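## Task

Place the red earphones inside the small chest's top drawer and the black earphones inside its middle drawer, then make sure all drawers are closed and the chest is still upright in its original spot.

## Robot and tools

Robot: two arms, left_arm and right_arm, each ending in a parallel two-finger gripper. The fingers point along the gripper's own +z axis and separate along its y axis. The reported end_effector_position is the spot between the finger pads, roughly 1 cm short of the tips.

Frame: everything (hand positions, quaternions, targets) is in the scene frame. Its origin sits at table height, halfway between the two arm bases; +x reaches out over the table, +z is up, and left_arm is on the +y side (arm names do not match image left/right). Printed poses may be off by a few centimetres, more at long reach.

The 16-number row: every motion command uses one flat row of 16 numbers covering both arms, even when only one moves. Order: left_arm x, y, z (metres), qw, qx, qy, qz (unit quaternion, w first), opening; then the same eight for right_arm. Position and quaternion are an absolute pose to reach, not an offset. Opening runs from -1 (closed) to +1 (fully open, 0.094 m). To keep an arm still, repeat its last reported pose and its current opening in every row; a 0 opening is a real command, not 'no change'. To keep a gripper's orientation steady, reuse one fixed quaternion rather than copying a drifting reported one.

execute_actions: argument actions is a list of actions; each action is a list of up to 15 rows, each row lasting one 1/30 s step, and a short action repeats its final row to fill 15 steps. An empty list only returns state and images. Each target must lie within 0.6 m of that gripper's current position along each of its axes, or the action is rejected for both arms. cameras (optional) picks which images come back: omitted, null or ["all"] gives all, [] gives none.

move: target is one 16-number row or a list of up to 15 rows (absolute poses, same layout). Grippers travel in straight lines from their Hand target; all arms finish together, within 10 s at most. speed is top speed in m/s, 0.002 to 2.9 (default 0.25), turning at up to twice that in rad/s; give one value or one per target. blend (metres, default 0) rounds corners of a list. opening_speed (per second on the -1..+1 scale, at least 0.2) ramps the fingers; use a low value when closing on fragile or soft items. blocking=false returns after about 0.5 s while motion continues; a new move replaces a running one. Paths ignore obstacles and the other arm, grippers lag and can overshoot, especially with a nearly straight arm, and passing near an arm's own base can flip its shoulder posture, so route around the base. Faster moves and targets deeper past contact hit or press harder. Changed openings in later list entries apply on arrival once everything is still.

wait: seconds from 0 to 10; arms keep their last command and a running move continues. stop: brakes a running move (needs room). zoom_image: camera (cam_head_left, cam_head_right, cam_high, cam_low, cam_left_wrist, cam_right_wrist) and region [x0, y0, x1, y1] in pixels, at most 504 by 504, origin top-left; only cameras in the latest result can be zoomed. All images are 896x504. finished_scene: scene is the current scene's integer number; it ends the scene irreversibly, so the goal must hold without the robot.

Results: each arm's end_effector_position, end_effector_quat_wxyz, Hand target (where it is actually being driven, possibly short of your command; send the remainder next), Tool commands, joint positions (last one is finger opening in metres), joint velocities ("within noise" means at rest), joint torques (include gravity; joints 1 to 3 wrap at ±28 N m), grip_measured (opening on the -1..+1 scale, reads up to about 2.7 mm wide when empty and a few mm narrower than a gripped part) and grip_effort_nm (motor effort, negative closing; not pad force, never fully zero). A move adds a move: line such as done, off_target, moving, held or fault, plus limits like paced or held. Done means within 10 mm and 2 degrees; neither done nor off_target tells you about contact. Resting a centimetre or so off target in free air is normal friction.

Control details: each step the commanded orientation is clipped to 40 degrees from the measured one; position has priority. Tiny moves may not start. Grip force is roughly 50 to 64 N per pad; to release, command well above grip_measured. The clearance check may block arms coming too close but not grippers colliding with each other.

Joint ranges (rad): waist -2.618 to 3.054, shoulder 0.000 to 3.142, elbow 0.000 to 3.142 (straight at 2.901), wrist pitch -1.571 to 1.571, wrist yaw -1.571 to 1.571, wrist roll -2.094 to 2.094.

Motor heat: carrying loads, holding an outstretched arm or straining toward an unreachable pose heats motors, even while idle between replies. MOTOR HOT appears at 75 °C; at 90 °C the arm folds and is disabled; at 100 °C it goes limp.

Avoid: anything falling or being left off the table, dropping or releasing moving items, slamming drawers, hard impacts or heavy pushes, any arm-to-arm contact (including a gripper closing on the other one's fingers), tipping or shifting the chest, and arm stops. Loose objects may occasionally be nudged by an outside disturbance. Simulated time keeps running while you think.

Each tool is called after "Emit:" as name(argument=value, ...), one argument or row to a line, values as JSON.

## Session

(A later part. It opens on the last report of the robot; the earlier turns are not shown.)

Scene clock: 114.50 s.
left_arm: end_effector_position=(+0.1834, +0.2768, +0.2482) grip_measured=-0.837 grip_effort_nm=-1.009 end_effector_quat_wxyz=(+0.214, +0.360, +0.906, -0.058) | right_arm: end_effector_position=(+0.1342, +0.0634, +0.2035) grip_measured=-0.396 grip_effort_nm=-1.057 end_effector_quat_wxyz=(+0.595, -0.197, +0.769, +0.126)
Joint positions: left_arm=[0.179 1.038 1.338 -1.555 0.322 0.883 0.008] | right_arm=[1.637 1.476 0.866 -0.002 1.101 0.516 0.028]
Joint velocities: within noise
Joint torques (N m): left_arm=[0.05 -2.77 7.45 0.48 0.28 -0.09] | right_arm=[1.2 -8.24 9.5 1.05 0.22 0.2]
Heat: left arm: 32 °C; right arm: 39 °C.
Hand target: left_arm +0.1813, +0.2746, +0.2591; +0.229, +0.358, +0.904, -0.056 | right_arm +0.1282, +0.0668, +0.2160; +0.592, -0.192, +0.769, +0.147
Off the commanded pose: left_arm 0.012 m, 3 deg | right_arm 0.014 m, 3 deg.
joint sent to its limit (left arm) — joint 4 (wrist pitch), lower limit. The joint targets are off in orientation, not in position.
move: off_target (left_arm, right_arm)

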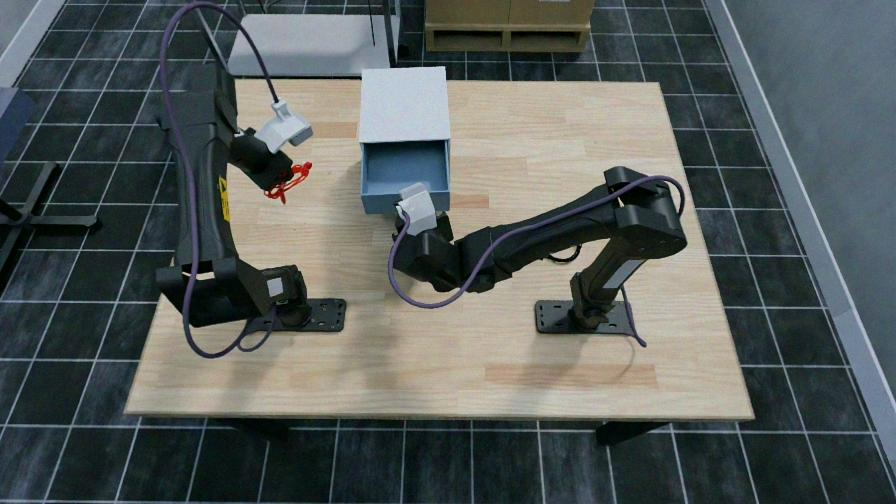

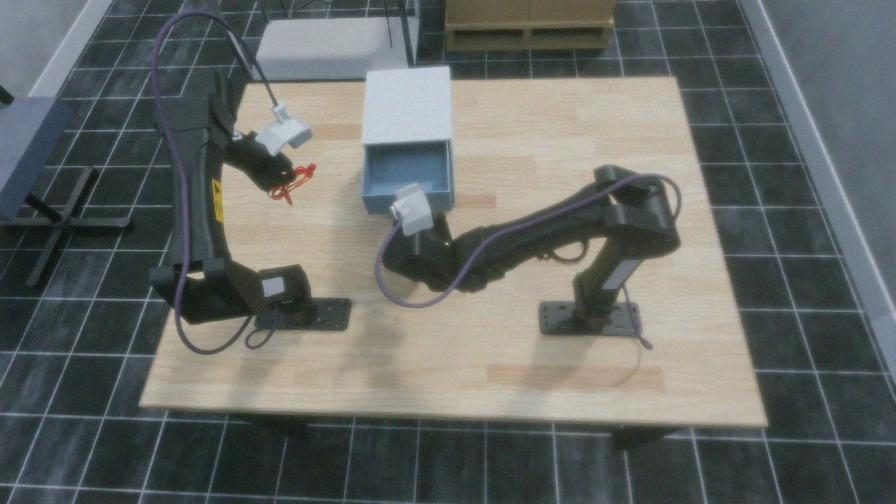

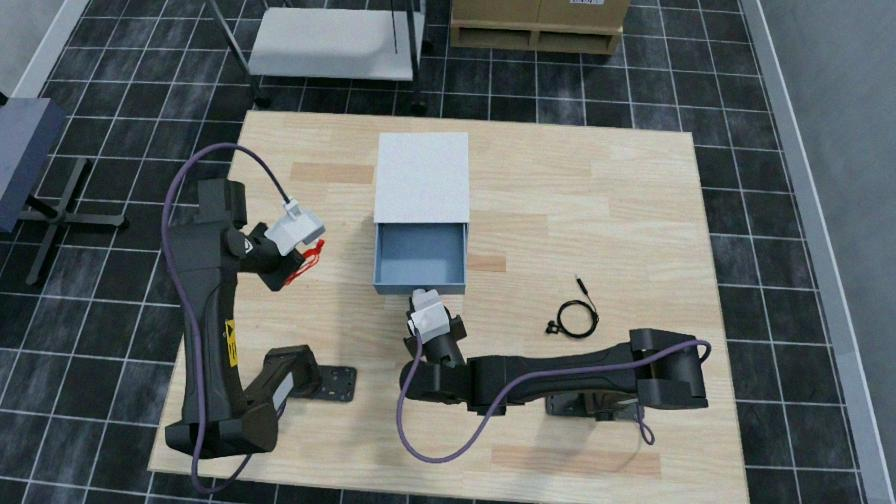

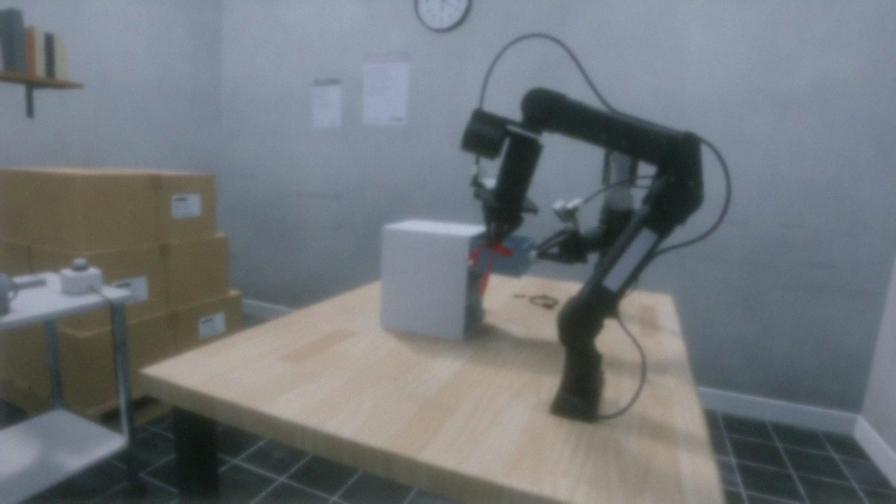

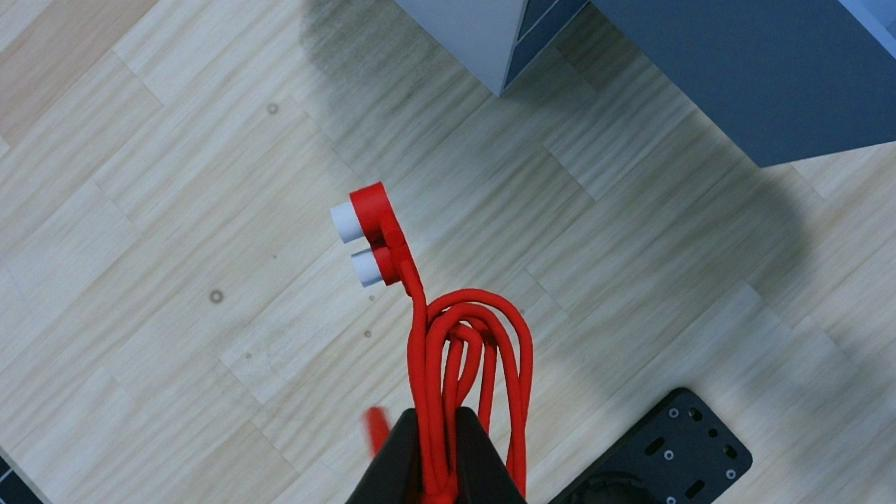

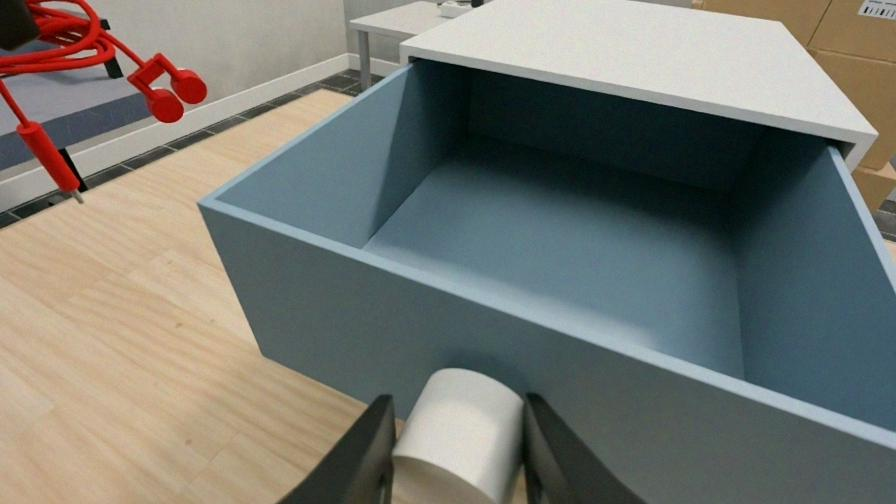

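Emit:
move(
  target=[
    [0.205,0.08,0.295,0.215,0.448,0.860,-0.112,-1,0.128,0.067,0.216,0.591,-0.192,0.769,0.147,-0.6],
  ],
  speed=0.2,
)

Emit:
zoom_image(
  camera="cam_high",
  region=[320, 150, 540, 370],
)

Scene clock: 121.43 s.
left_arm: end_effector_position=(+0.2002, +0.0852, +0.2826) grip_measured=-0.839 grip_effort_nm=-1.013 end_effector_quat_wxyz=(+0.194, +0.452, +0.864, -0.108) | right_arm: end_effector_position=(+0.1342, +0.0634, +0.2035) grip_measured=-0.396 grip_effort_nm=-1.057 end_effector_quat_wxyz=(+0.595, -0.197, +0.769, +0.126)
Joint positions: left_arm=[-0.765 1.386 1.682 -1.43 0.097 0.177 0.008] | right_arm=[1.637 1.476 0.866 -0.003 1.101 0.517 0.028]
Joint velocities: within noise
Joint torques (N m): left_arm=[-0.54 -4.72 7.97 0.93 -0.07 -0.14] | right_arm=[1.16 -8.18 9.48 1.05 0.22 0.2]
Heat: left arm: 32 °C; right arm: 38 °C.
Hand target: left_arm +0.2046, +0.0803, +0.2950; +0.215, +0.448, +0.860, -0.112 | right_arm +0.1282, +0.0667, +0.2160; +0.592, -0.192, +0.769, +0.147
Off the commanded pose: left_arm 0.014 m, 3 deg | right_arm 0.014 m, 3 deg.
move: off_target (left_arm, right_arm)

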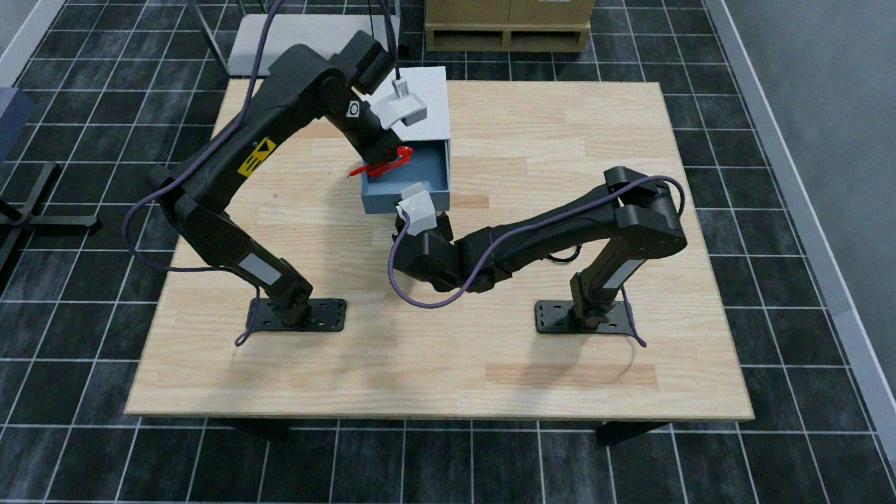

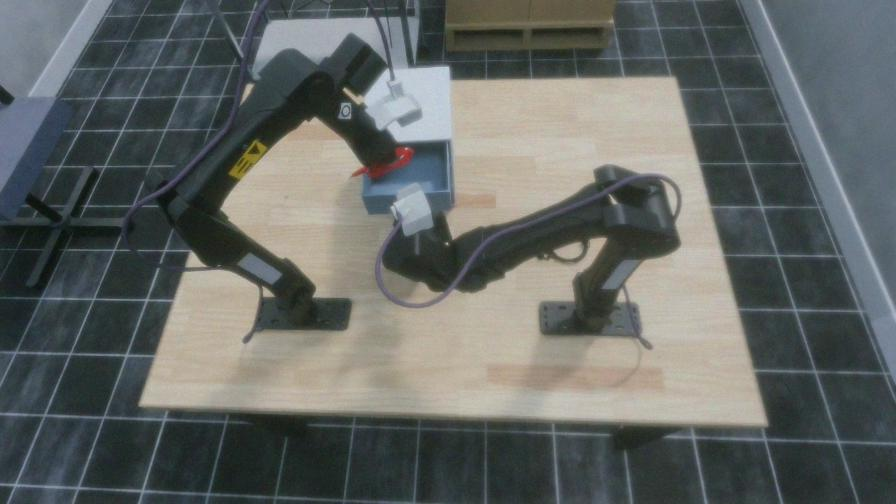

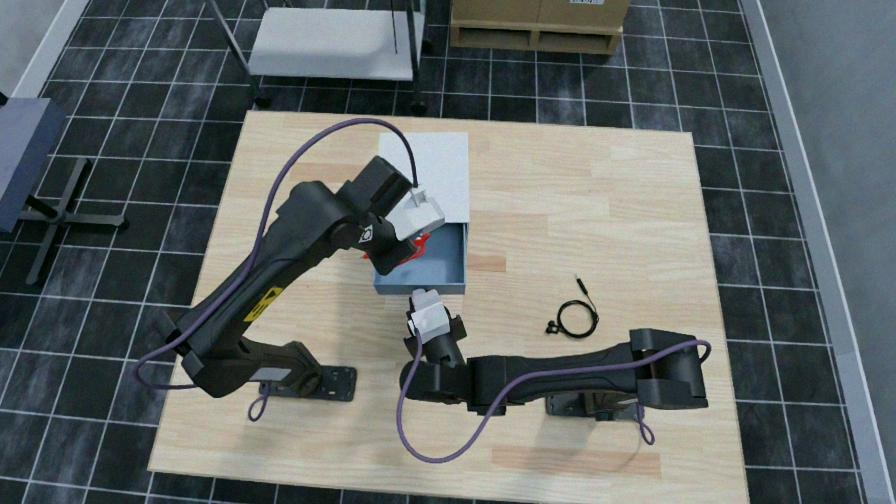

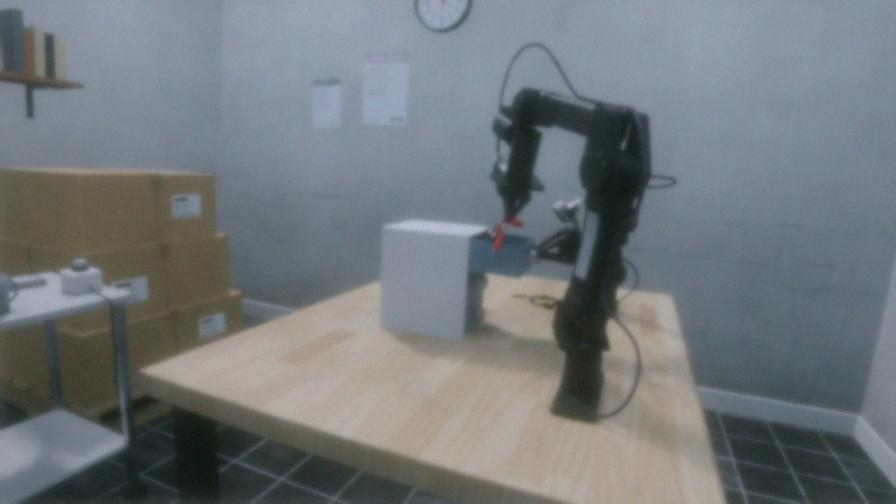

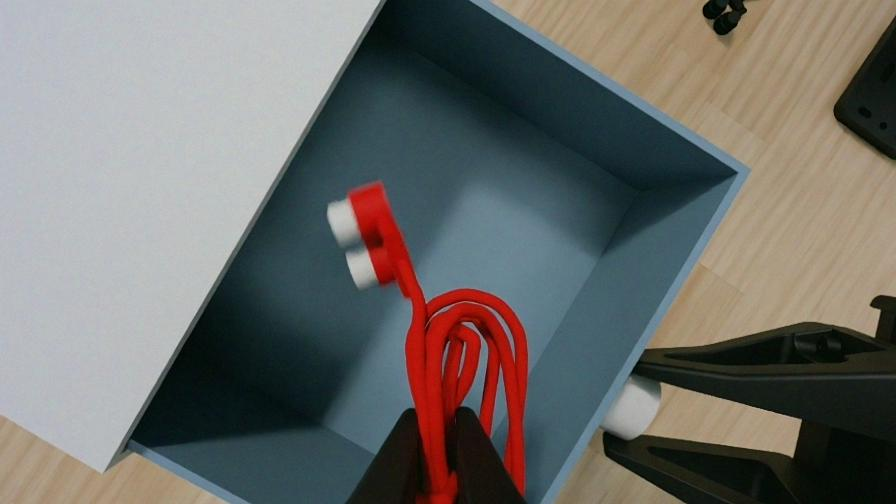

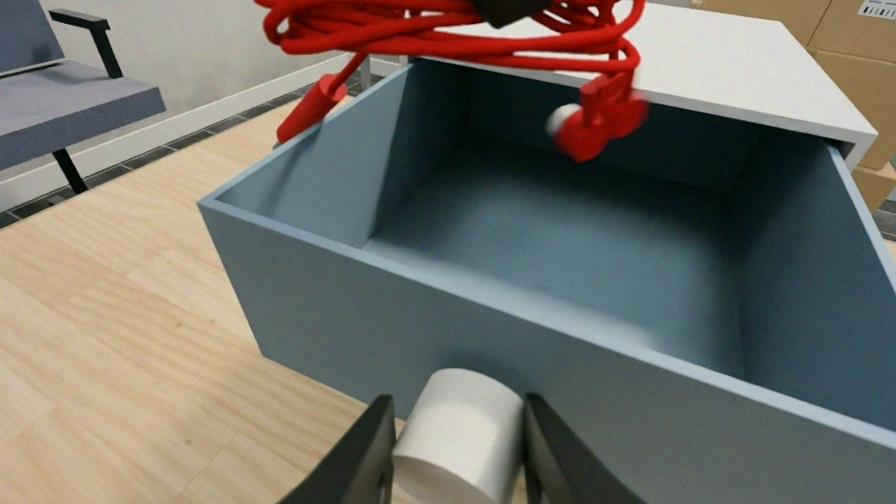

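Scaled by 2.291 from the camera's 896x504 image, which has a finer 1280x720 frame.

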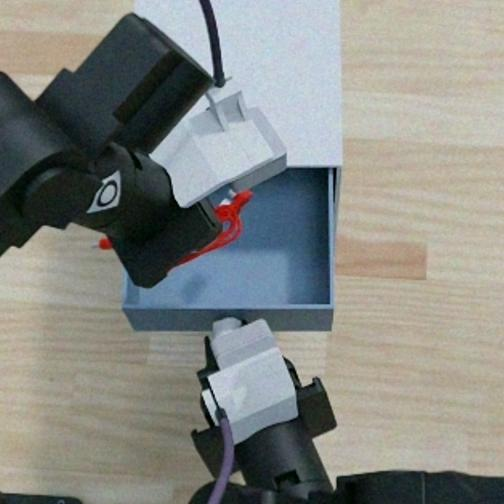

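Emit:
move(
  target=[
    [0.225,0.050,0.29,0.215,0.448,0.860,-0.112,-1,0.128,0.067,0.216,0.591,-0.192,0.769,0.147,-0.6],
    [0.225,0.050,0.23,0.215,0.448,0.860,-0.112,-1,0.128,0.067,0.216,0.591,-0.192,0.769,0.147,-0.6],
  ],
  speed=0.13,
  cameras=["cam_high","cam_left_wrist","cam_right_wrist","cam_low"],
)

Emit:
zoom_image(
  camera="cam_high",
  region=[320, 150, 540, 370],
)

Scene clock: 129.17 s.
left_arm: end_effector_position=(+0.2256, +0.0503, +0.2233) grip_measured=-0.839 grip_effort_nm=-1.018 end_effector_quat_wxyz=(+0.196, +0.452, +0.864, -0.108) | right_arm: end_effector_position=(+0.1342, +0.0634, +0.2035) grip_measured=-0.396 grip_effort_nm=-1.062 end_effector_quat_wxyz=(+0.595, -0.197, +0.769, +0.126)
Joint positions: left_arm=[-0.795 1.444 1.471 -1.153 0.084 0.15 0.008] | right_arm=[1.637 1.476 0.866 -0.003 1.101 0.517 0.028]
Joint velocities: within noise
Joint torques (N m): left_arm=[-0.54 -9.17 4.52 1.08 -0.06 -0.11] | right_arm=[1.18 -8.18 9.5 1.04 0.22 0.2]
Heat: left arm: 34 °C; right arm: 38 °C.
Hand target: left_arm +0.2250, +0.0500, +0.2300; +0.215, +0.448, +0.860, -0.112 | right_arm +0.1282, +0.0667, +0.2160; +0.592, -0.192, +0.769, +0.147
Off the commanded pose: left_arm 0.007 m, 2 deg | right_arm 0.014 m, 3 deg.
move: off_target (right_arm)
Images, in order (width x height): cam_high 896x504, cam_low 896x504, cam_left_wrist 896x504, cam_right_wrist 896x504.

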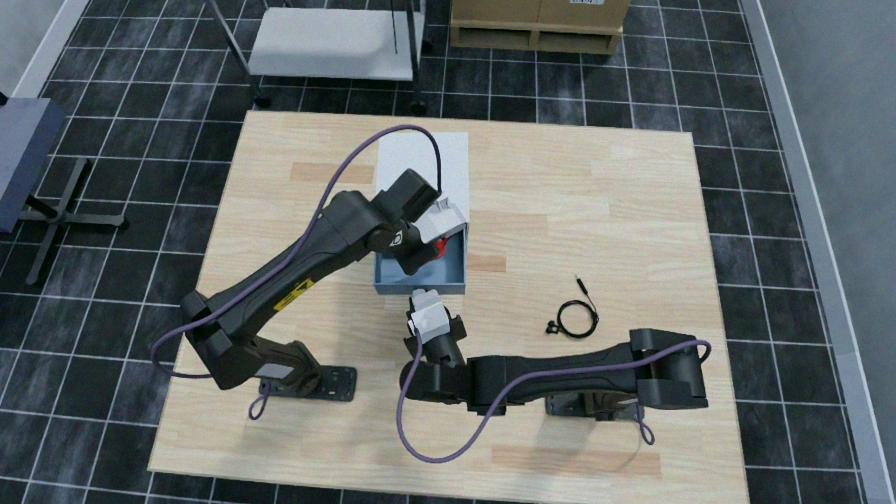

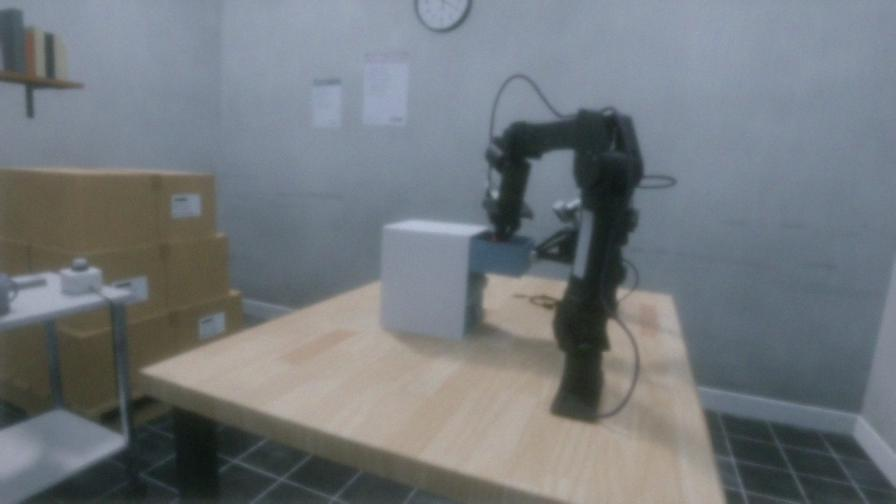

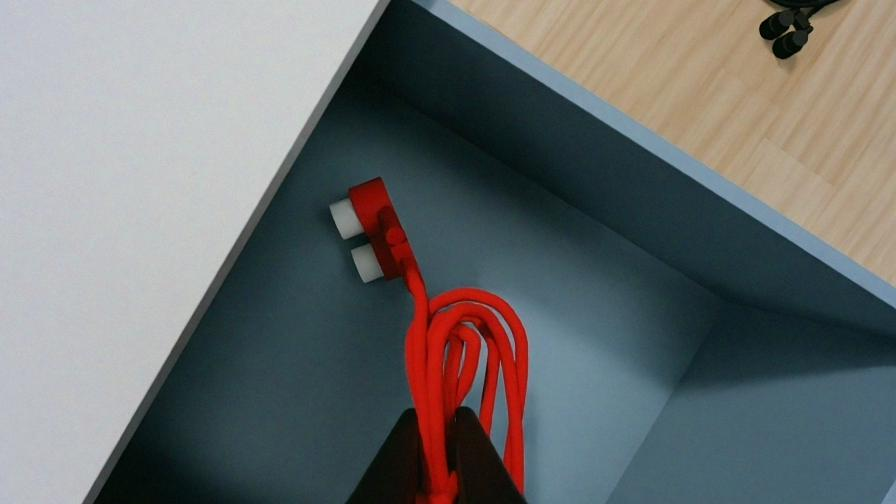

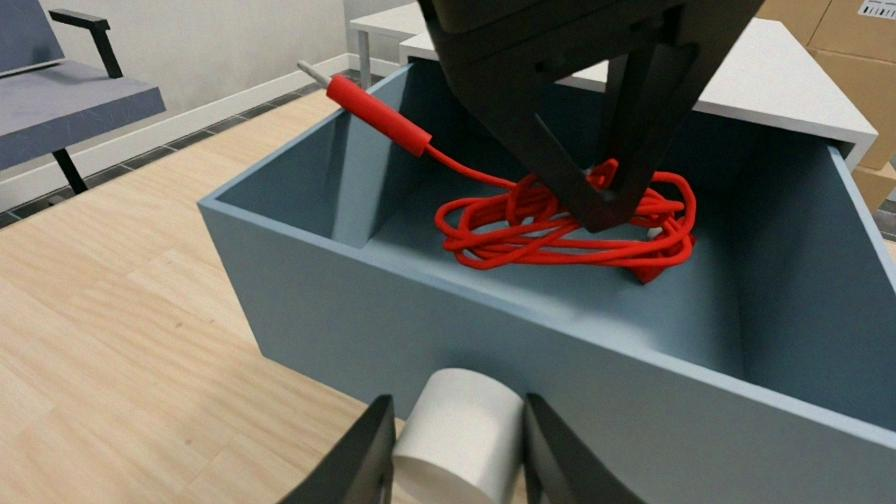

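Scaled by 2.291 from the camera's 896x504 image, which has a finer 1280x720 frame.

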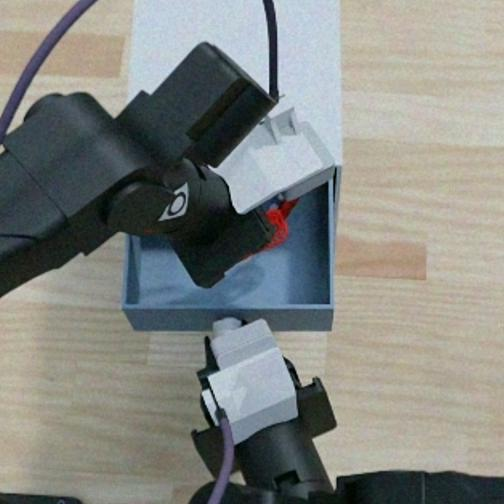

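Emit:
move(
  target=[
    [0.218,0.016,0.235,0.215,0.448,0.860,-0.112,-1,0.128,0.067,0.216,0.591,-0.192,0.769,0.147,-0.6],
    [0.218,0.016,0.205,0.215,0.448,0.860,-0.112,-1,0.128,0.067,0.216,0.591,-0.192,0.769,0.147,-0.6],
  ],
  speed=0.12,
  cameras=["cam_high","cam_left_wrist","cam_right_wrist","cam_low"],
)

Emit:
zoom_image(
  camera="cam_high",
  region=[320, 150, 540, 370],
)

Scene clock: 138.50 s.
left_arm: end_effector_position=(+0.2162, +0.0178, +0.2034) grip_measured=-0.842 grip_effort_nm=-1.009 end_effector_quat_wxyz=(+0.204, +0.453, +0.861, -0.111) | right_arm: end_effector_position=(+0.1342, +0.0634, +0.2035) grip_measured=-0.396 grip_effort_nm=-1.057 end_effector_quat_wxyz=(+0.595, -0.197, +0.769, +0.126)
Joint positions: left_arm=[-0.902 1.478 1.412 -1.039 0.036 0.057 0.007] | right_arm=[1.637 1.476 0.866 -0.003 1.101 0.517 0.028]
Joint velocities: within noise
Joint torques (N m): left_arm=[-0.29 -7.77 4.92 1.09 -0.13 -0.09] | right_arm=[1.2 -8.18 9.5 1.06 0.21 0.2]
Heat: left arm: 33 °C; right arm: 37 °C.
Hand target: left_arm +0.2180, +0.0161, +0.2051; +0.215, +0.448, +0.860, -0.112 | right_arm +0.1282, +0.0667, +0.2160; +0.592, -0.192, +0.769, +0.147
Off the commanded pose: left_arm 0.003 m, 1 deg | right_arm 0.014 m, 3 deg.
move: off_target (right_arm)
Images, in order (width x height): cam_high 896x504, cam_low 896x504, cam_left_wrist 896x504, cam_right_wrist 896x504.

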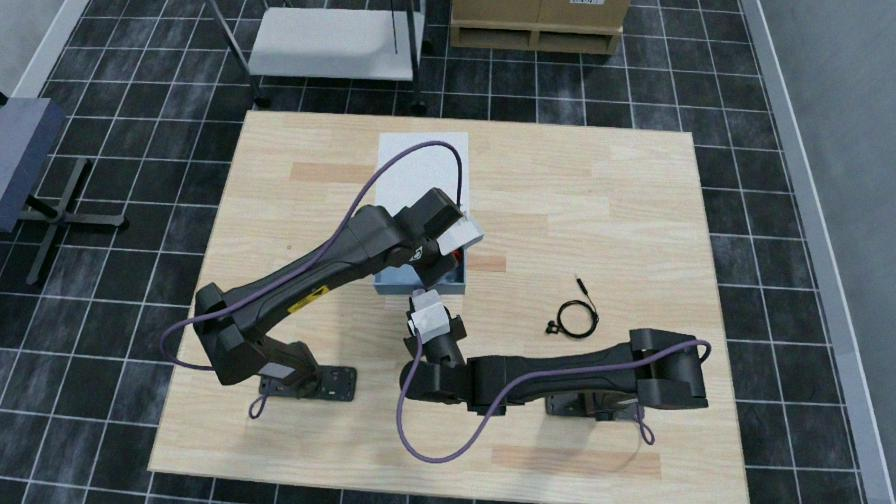

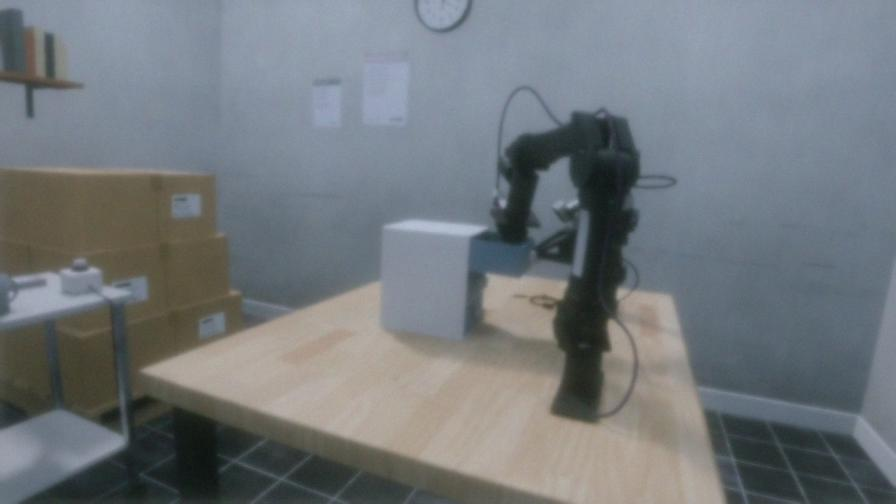

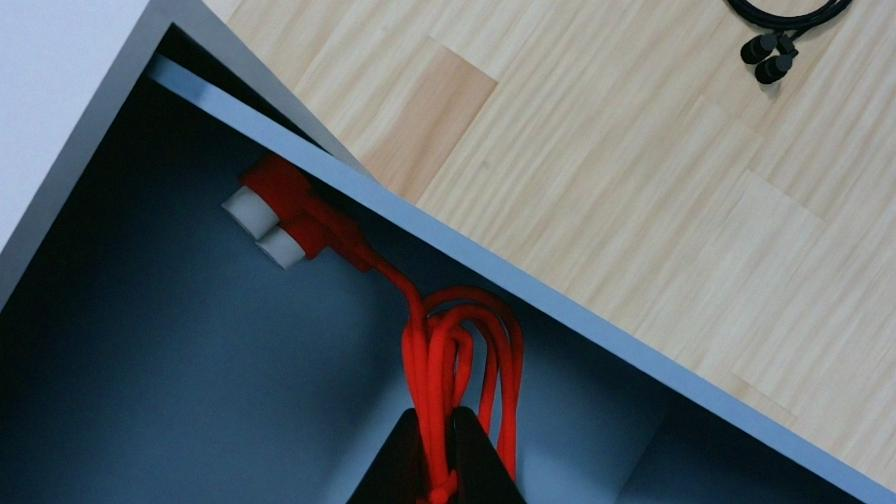

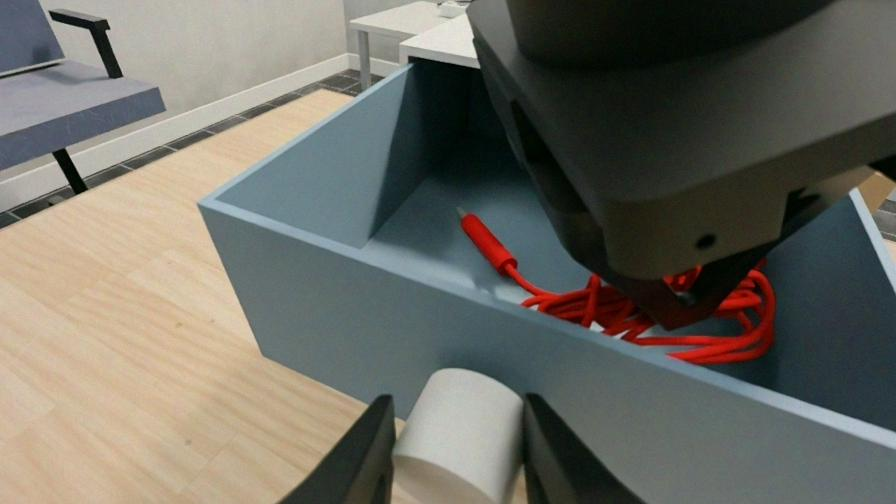

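Scaled by 2.291 from the camera's 896x504 image, which has a finer 1280x720 frame.

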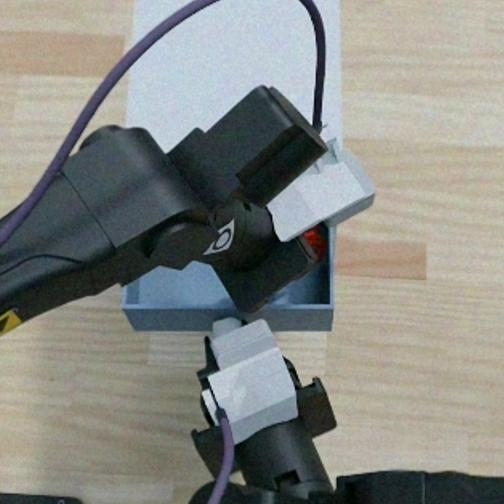

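Emit:
move(
  target=[
    [0.218,0.030,0.180,0.215,0.448,0.860,-0.112,-1,0.128,0.067,0.216,0.591,-0.192,0.769,0.147,-0.6],
    [0.218,0.030,0.180,0.215,0.448,0.860,-0.112,-0.4,0.128,0.067,0.216,0.591,-0.192,0.769,0.147,-0.6],
  ],
  speed=0.1,
  opening_speed=1,
  cameras=["cam_high","cam_left_wrist","cam_right_wrist"],
)

Scene clock: 144.93 s.
left_arm: end_effector_position=(+0.2208, +0.0278, +0.1806) grip_measured=-0.402 grip_effort_nm=0.139 end_effector_quat_wxyz=(+0.212, +0.446, +0.863, -0.108) | right_arm: end_effector_position=(+0.1337, +0.0630, +0.2034) grip_measured=-0.397 grip_effort_nm=-1.062 end_effector_quat_wxyz=(+0.595, -0.198, +0.769, +0.125)
Joint positions: left_arm=[-0.874 1.436 1.279 -0.934 0.035 0.072 0.028] | right_arm=[1.638 1.475 0.866 -0.007 1.101 0.518 0.028]
Joint velocities: within noise
Joint torques (N m): left_arm=[0.25 -8.4 4.14 0.97 0.09 0.06] | right_arm=[1.07 -8.05 9.51 1.08 0.22 0.18]
Heat: left arm: 33 °C; right arm: 37 °C.
Hand target: left_arm +0.2181, +0.0300, +0.1800; +0.215, +0.448, +0.860, -0.112 | right_arm +0.1281, +0.0668, +0.2160; +0.591, -0.192, +0.769, +0.147
Off the commanded pose: left_arm 0.004 m, 1 deg | right_arm 0.014 m, 3 deg.
move: off_target (right_arm)
Images, in order (width x height): cam_high 896x504, cam_left_wrist 896x504, cam_right_wrist 896x504.

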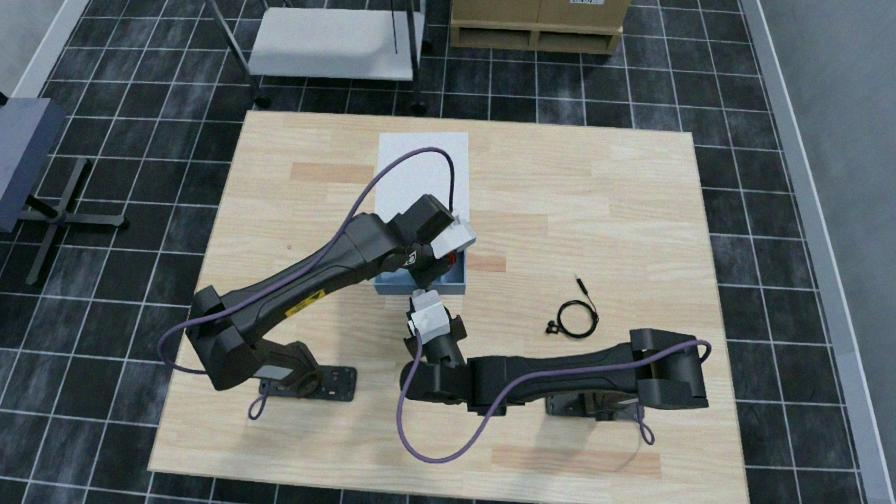

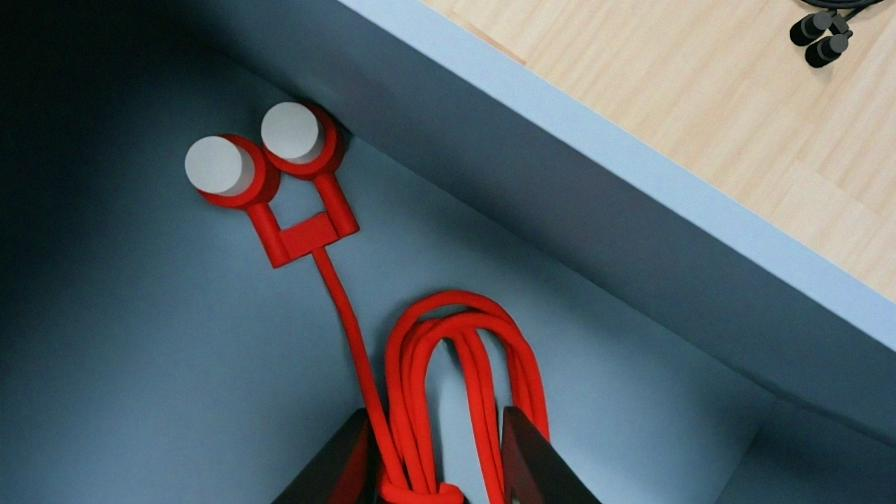

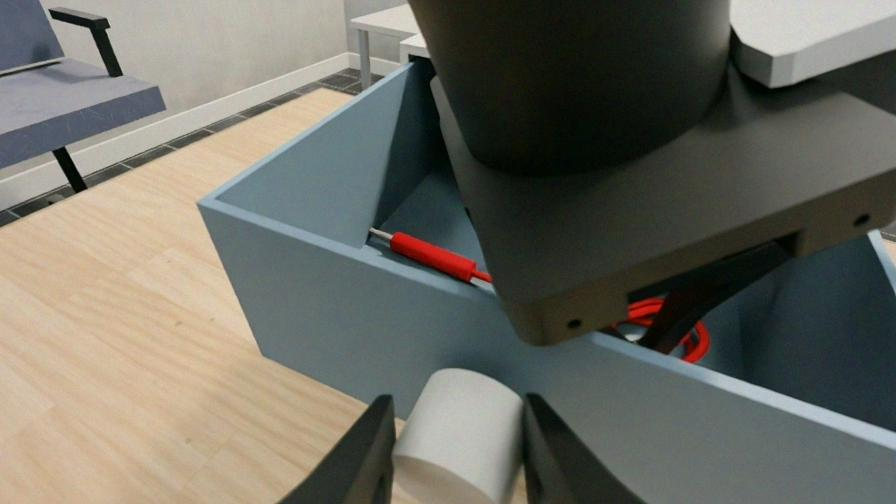

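Emit:
move(
  target=[
    [0.218,0.034,0.27,0.215,0.448,0.860,-0.112,-0.4,0.128,0.067,0.216,0.591,-0.192,0.769,0.147,-0.6],
    [0.2,0.16,0.29,0.215,0.448,0.860,-0.112,-0.4,0.128,0.067,0.216,0.591,-0.192,0.769,0.147,-0.6],
    [0.22,0.31,0.22,0.216,0,0.976,0,-0.4,0.258,0.074,0.216,0.591,-0.192,0.769,0.147,-0.6],
  ],
  speed=[0.15,0.2,0.2],
  blend=[0.01,0,0],
)

Emit:
zoom_image(
  camera="cam_head_left",
  region=[330, 60, 500, 230],
)

Scene clock: 155.67 s.
left_arm: end_effector_position=(+0.2189, +0.3067, +0.2194) grip_measured=-0.402 grip_effort_nm=0.120 end_effector_quat_wxyz=(+0.204, +0.009, +0.979, -0.006) | right_arm: end_effector_position=(+0.2530, +0.0674, +0.2119) grip_measured=-0.397 grip_effort_nm=-1.062 end_effector_quat_wxyz=(+0.592, -0.193, +0.770, +0.138)
Joint positions: left_arm=[0.056 1.049 1.216 -1.328 0.037 0.067 0.028] | right_arm=[1.234 1.525 0.88 0.288 0.727 0.226 0.028]
Joint velocities: within noise
Joint torques (N m): left_arm=[0.61 -3.81 4.33 0.94 -0.14 -0.11] | right_arm=[-1.07 -5.64 9.99 1.55 -0.1 0.04]
Heat: left arm: 32 °C; right arm: 37 °C.
Hand target: left_arm +0.2199, +0.3100, +0.2201; +0.216, +0.000, +0.976, +0.000 | right_arm +0.2578, +0.0736, +0.2161; +0.591, -0.192, +0.769, +0.147
Off the commanded pose: left_arm 0.004 m, 2 deg | right_arm 0.009 m, 1 deg.
move: done

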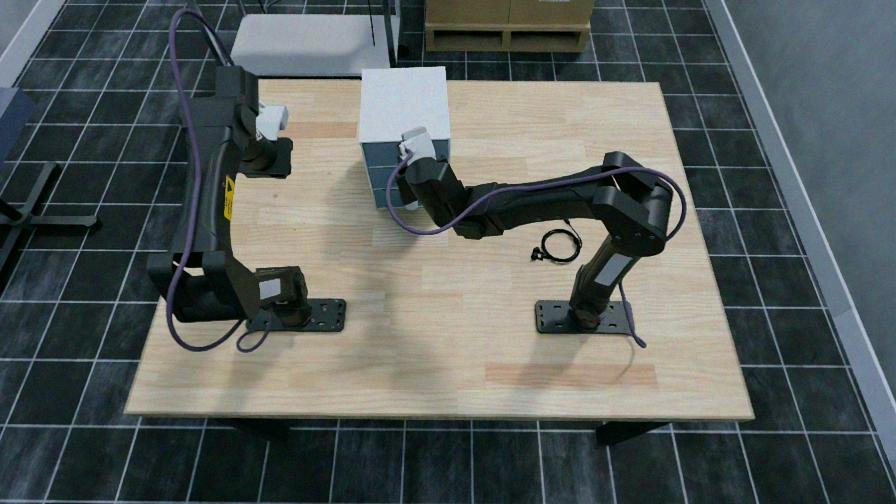

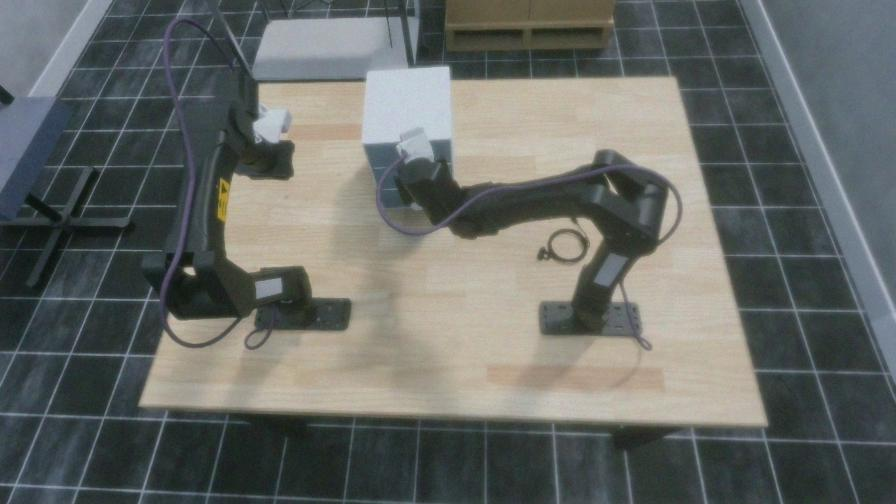

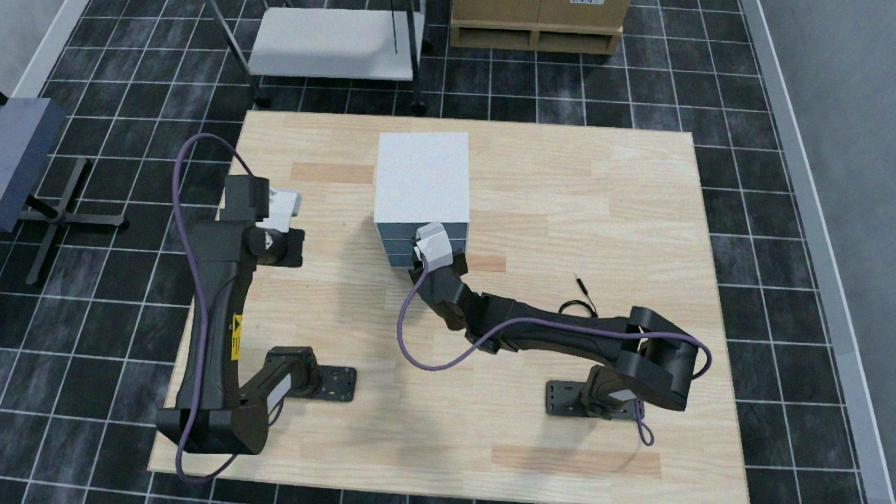

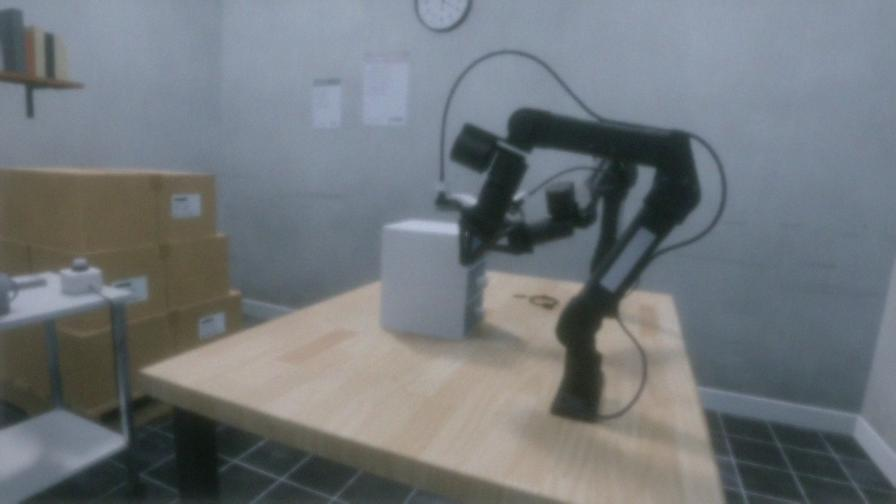

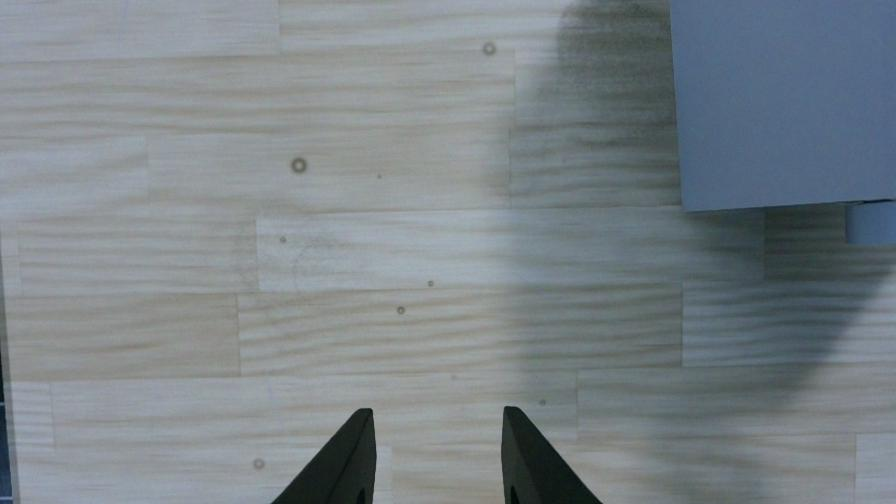

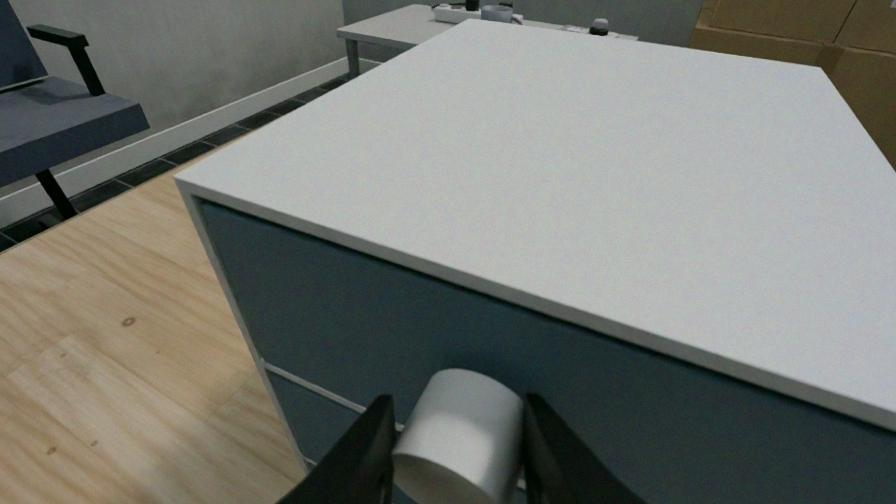

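Scaled by 2.965 from the camera's 896x504 image, which has a finer 1280x720 frame.

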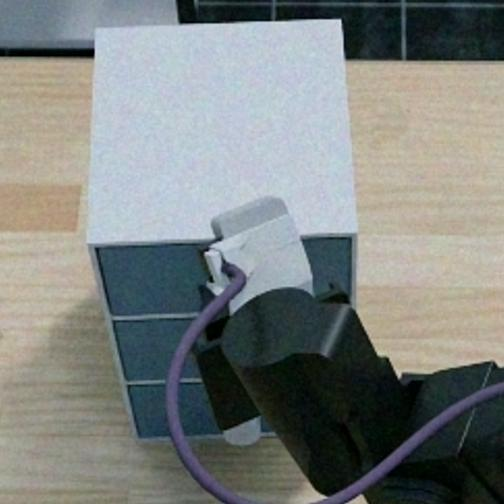

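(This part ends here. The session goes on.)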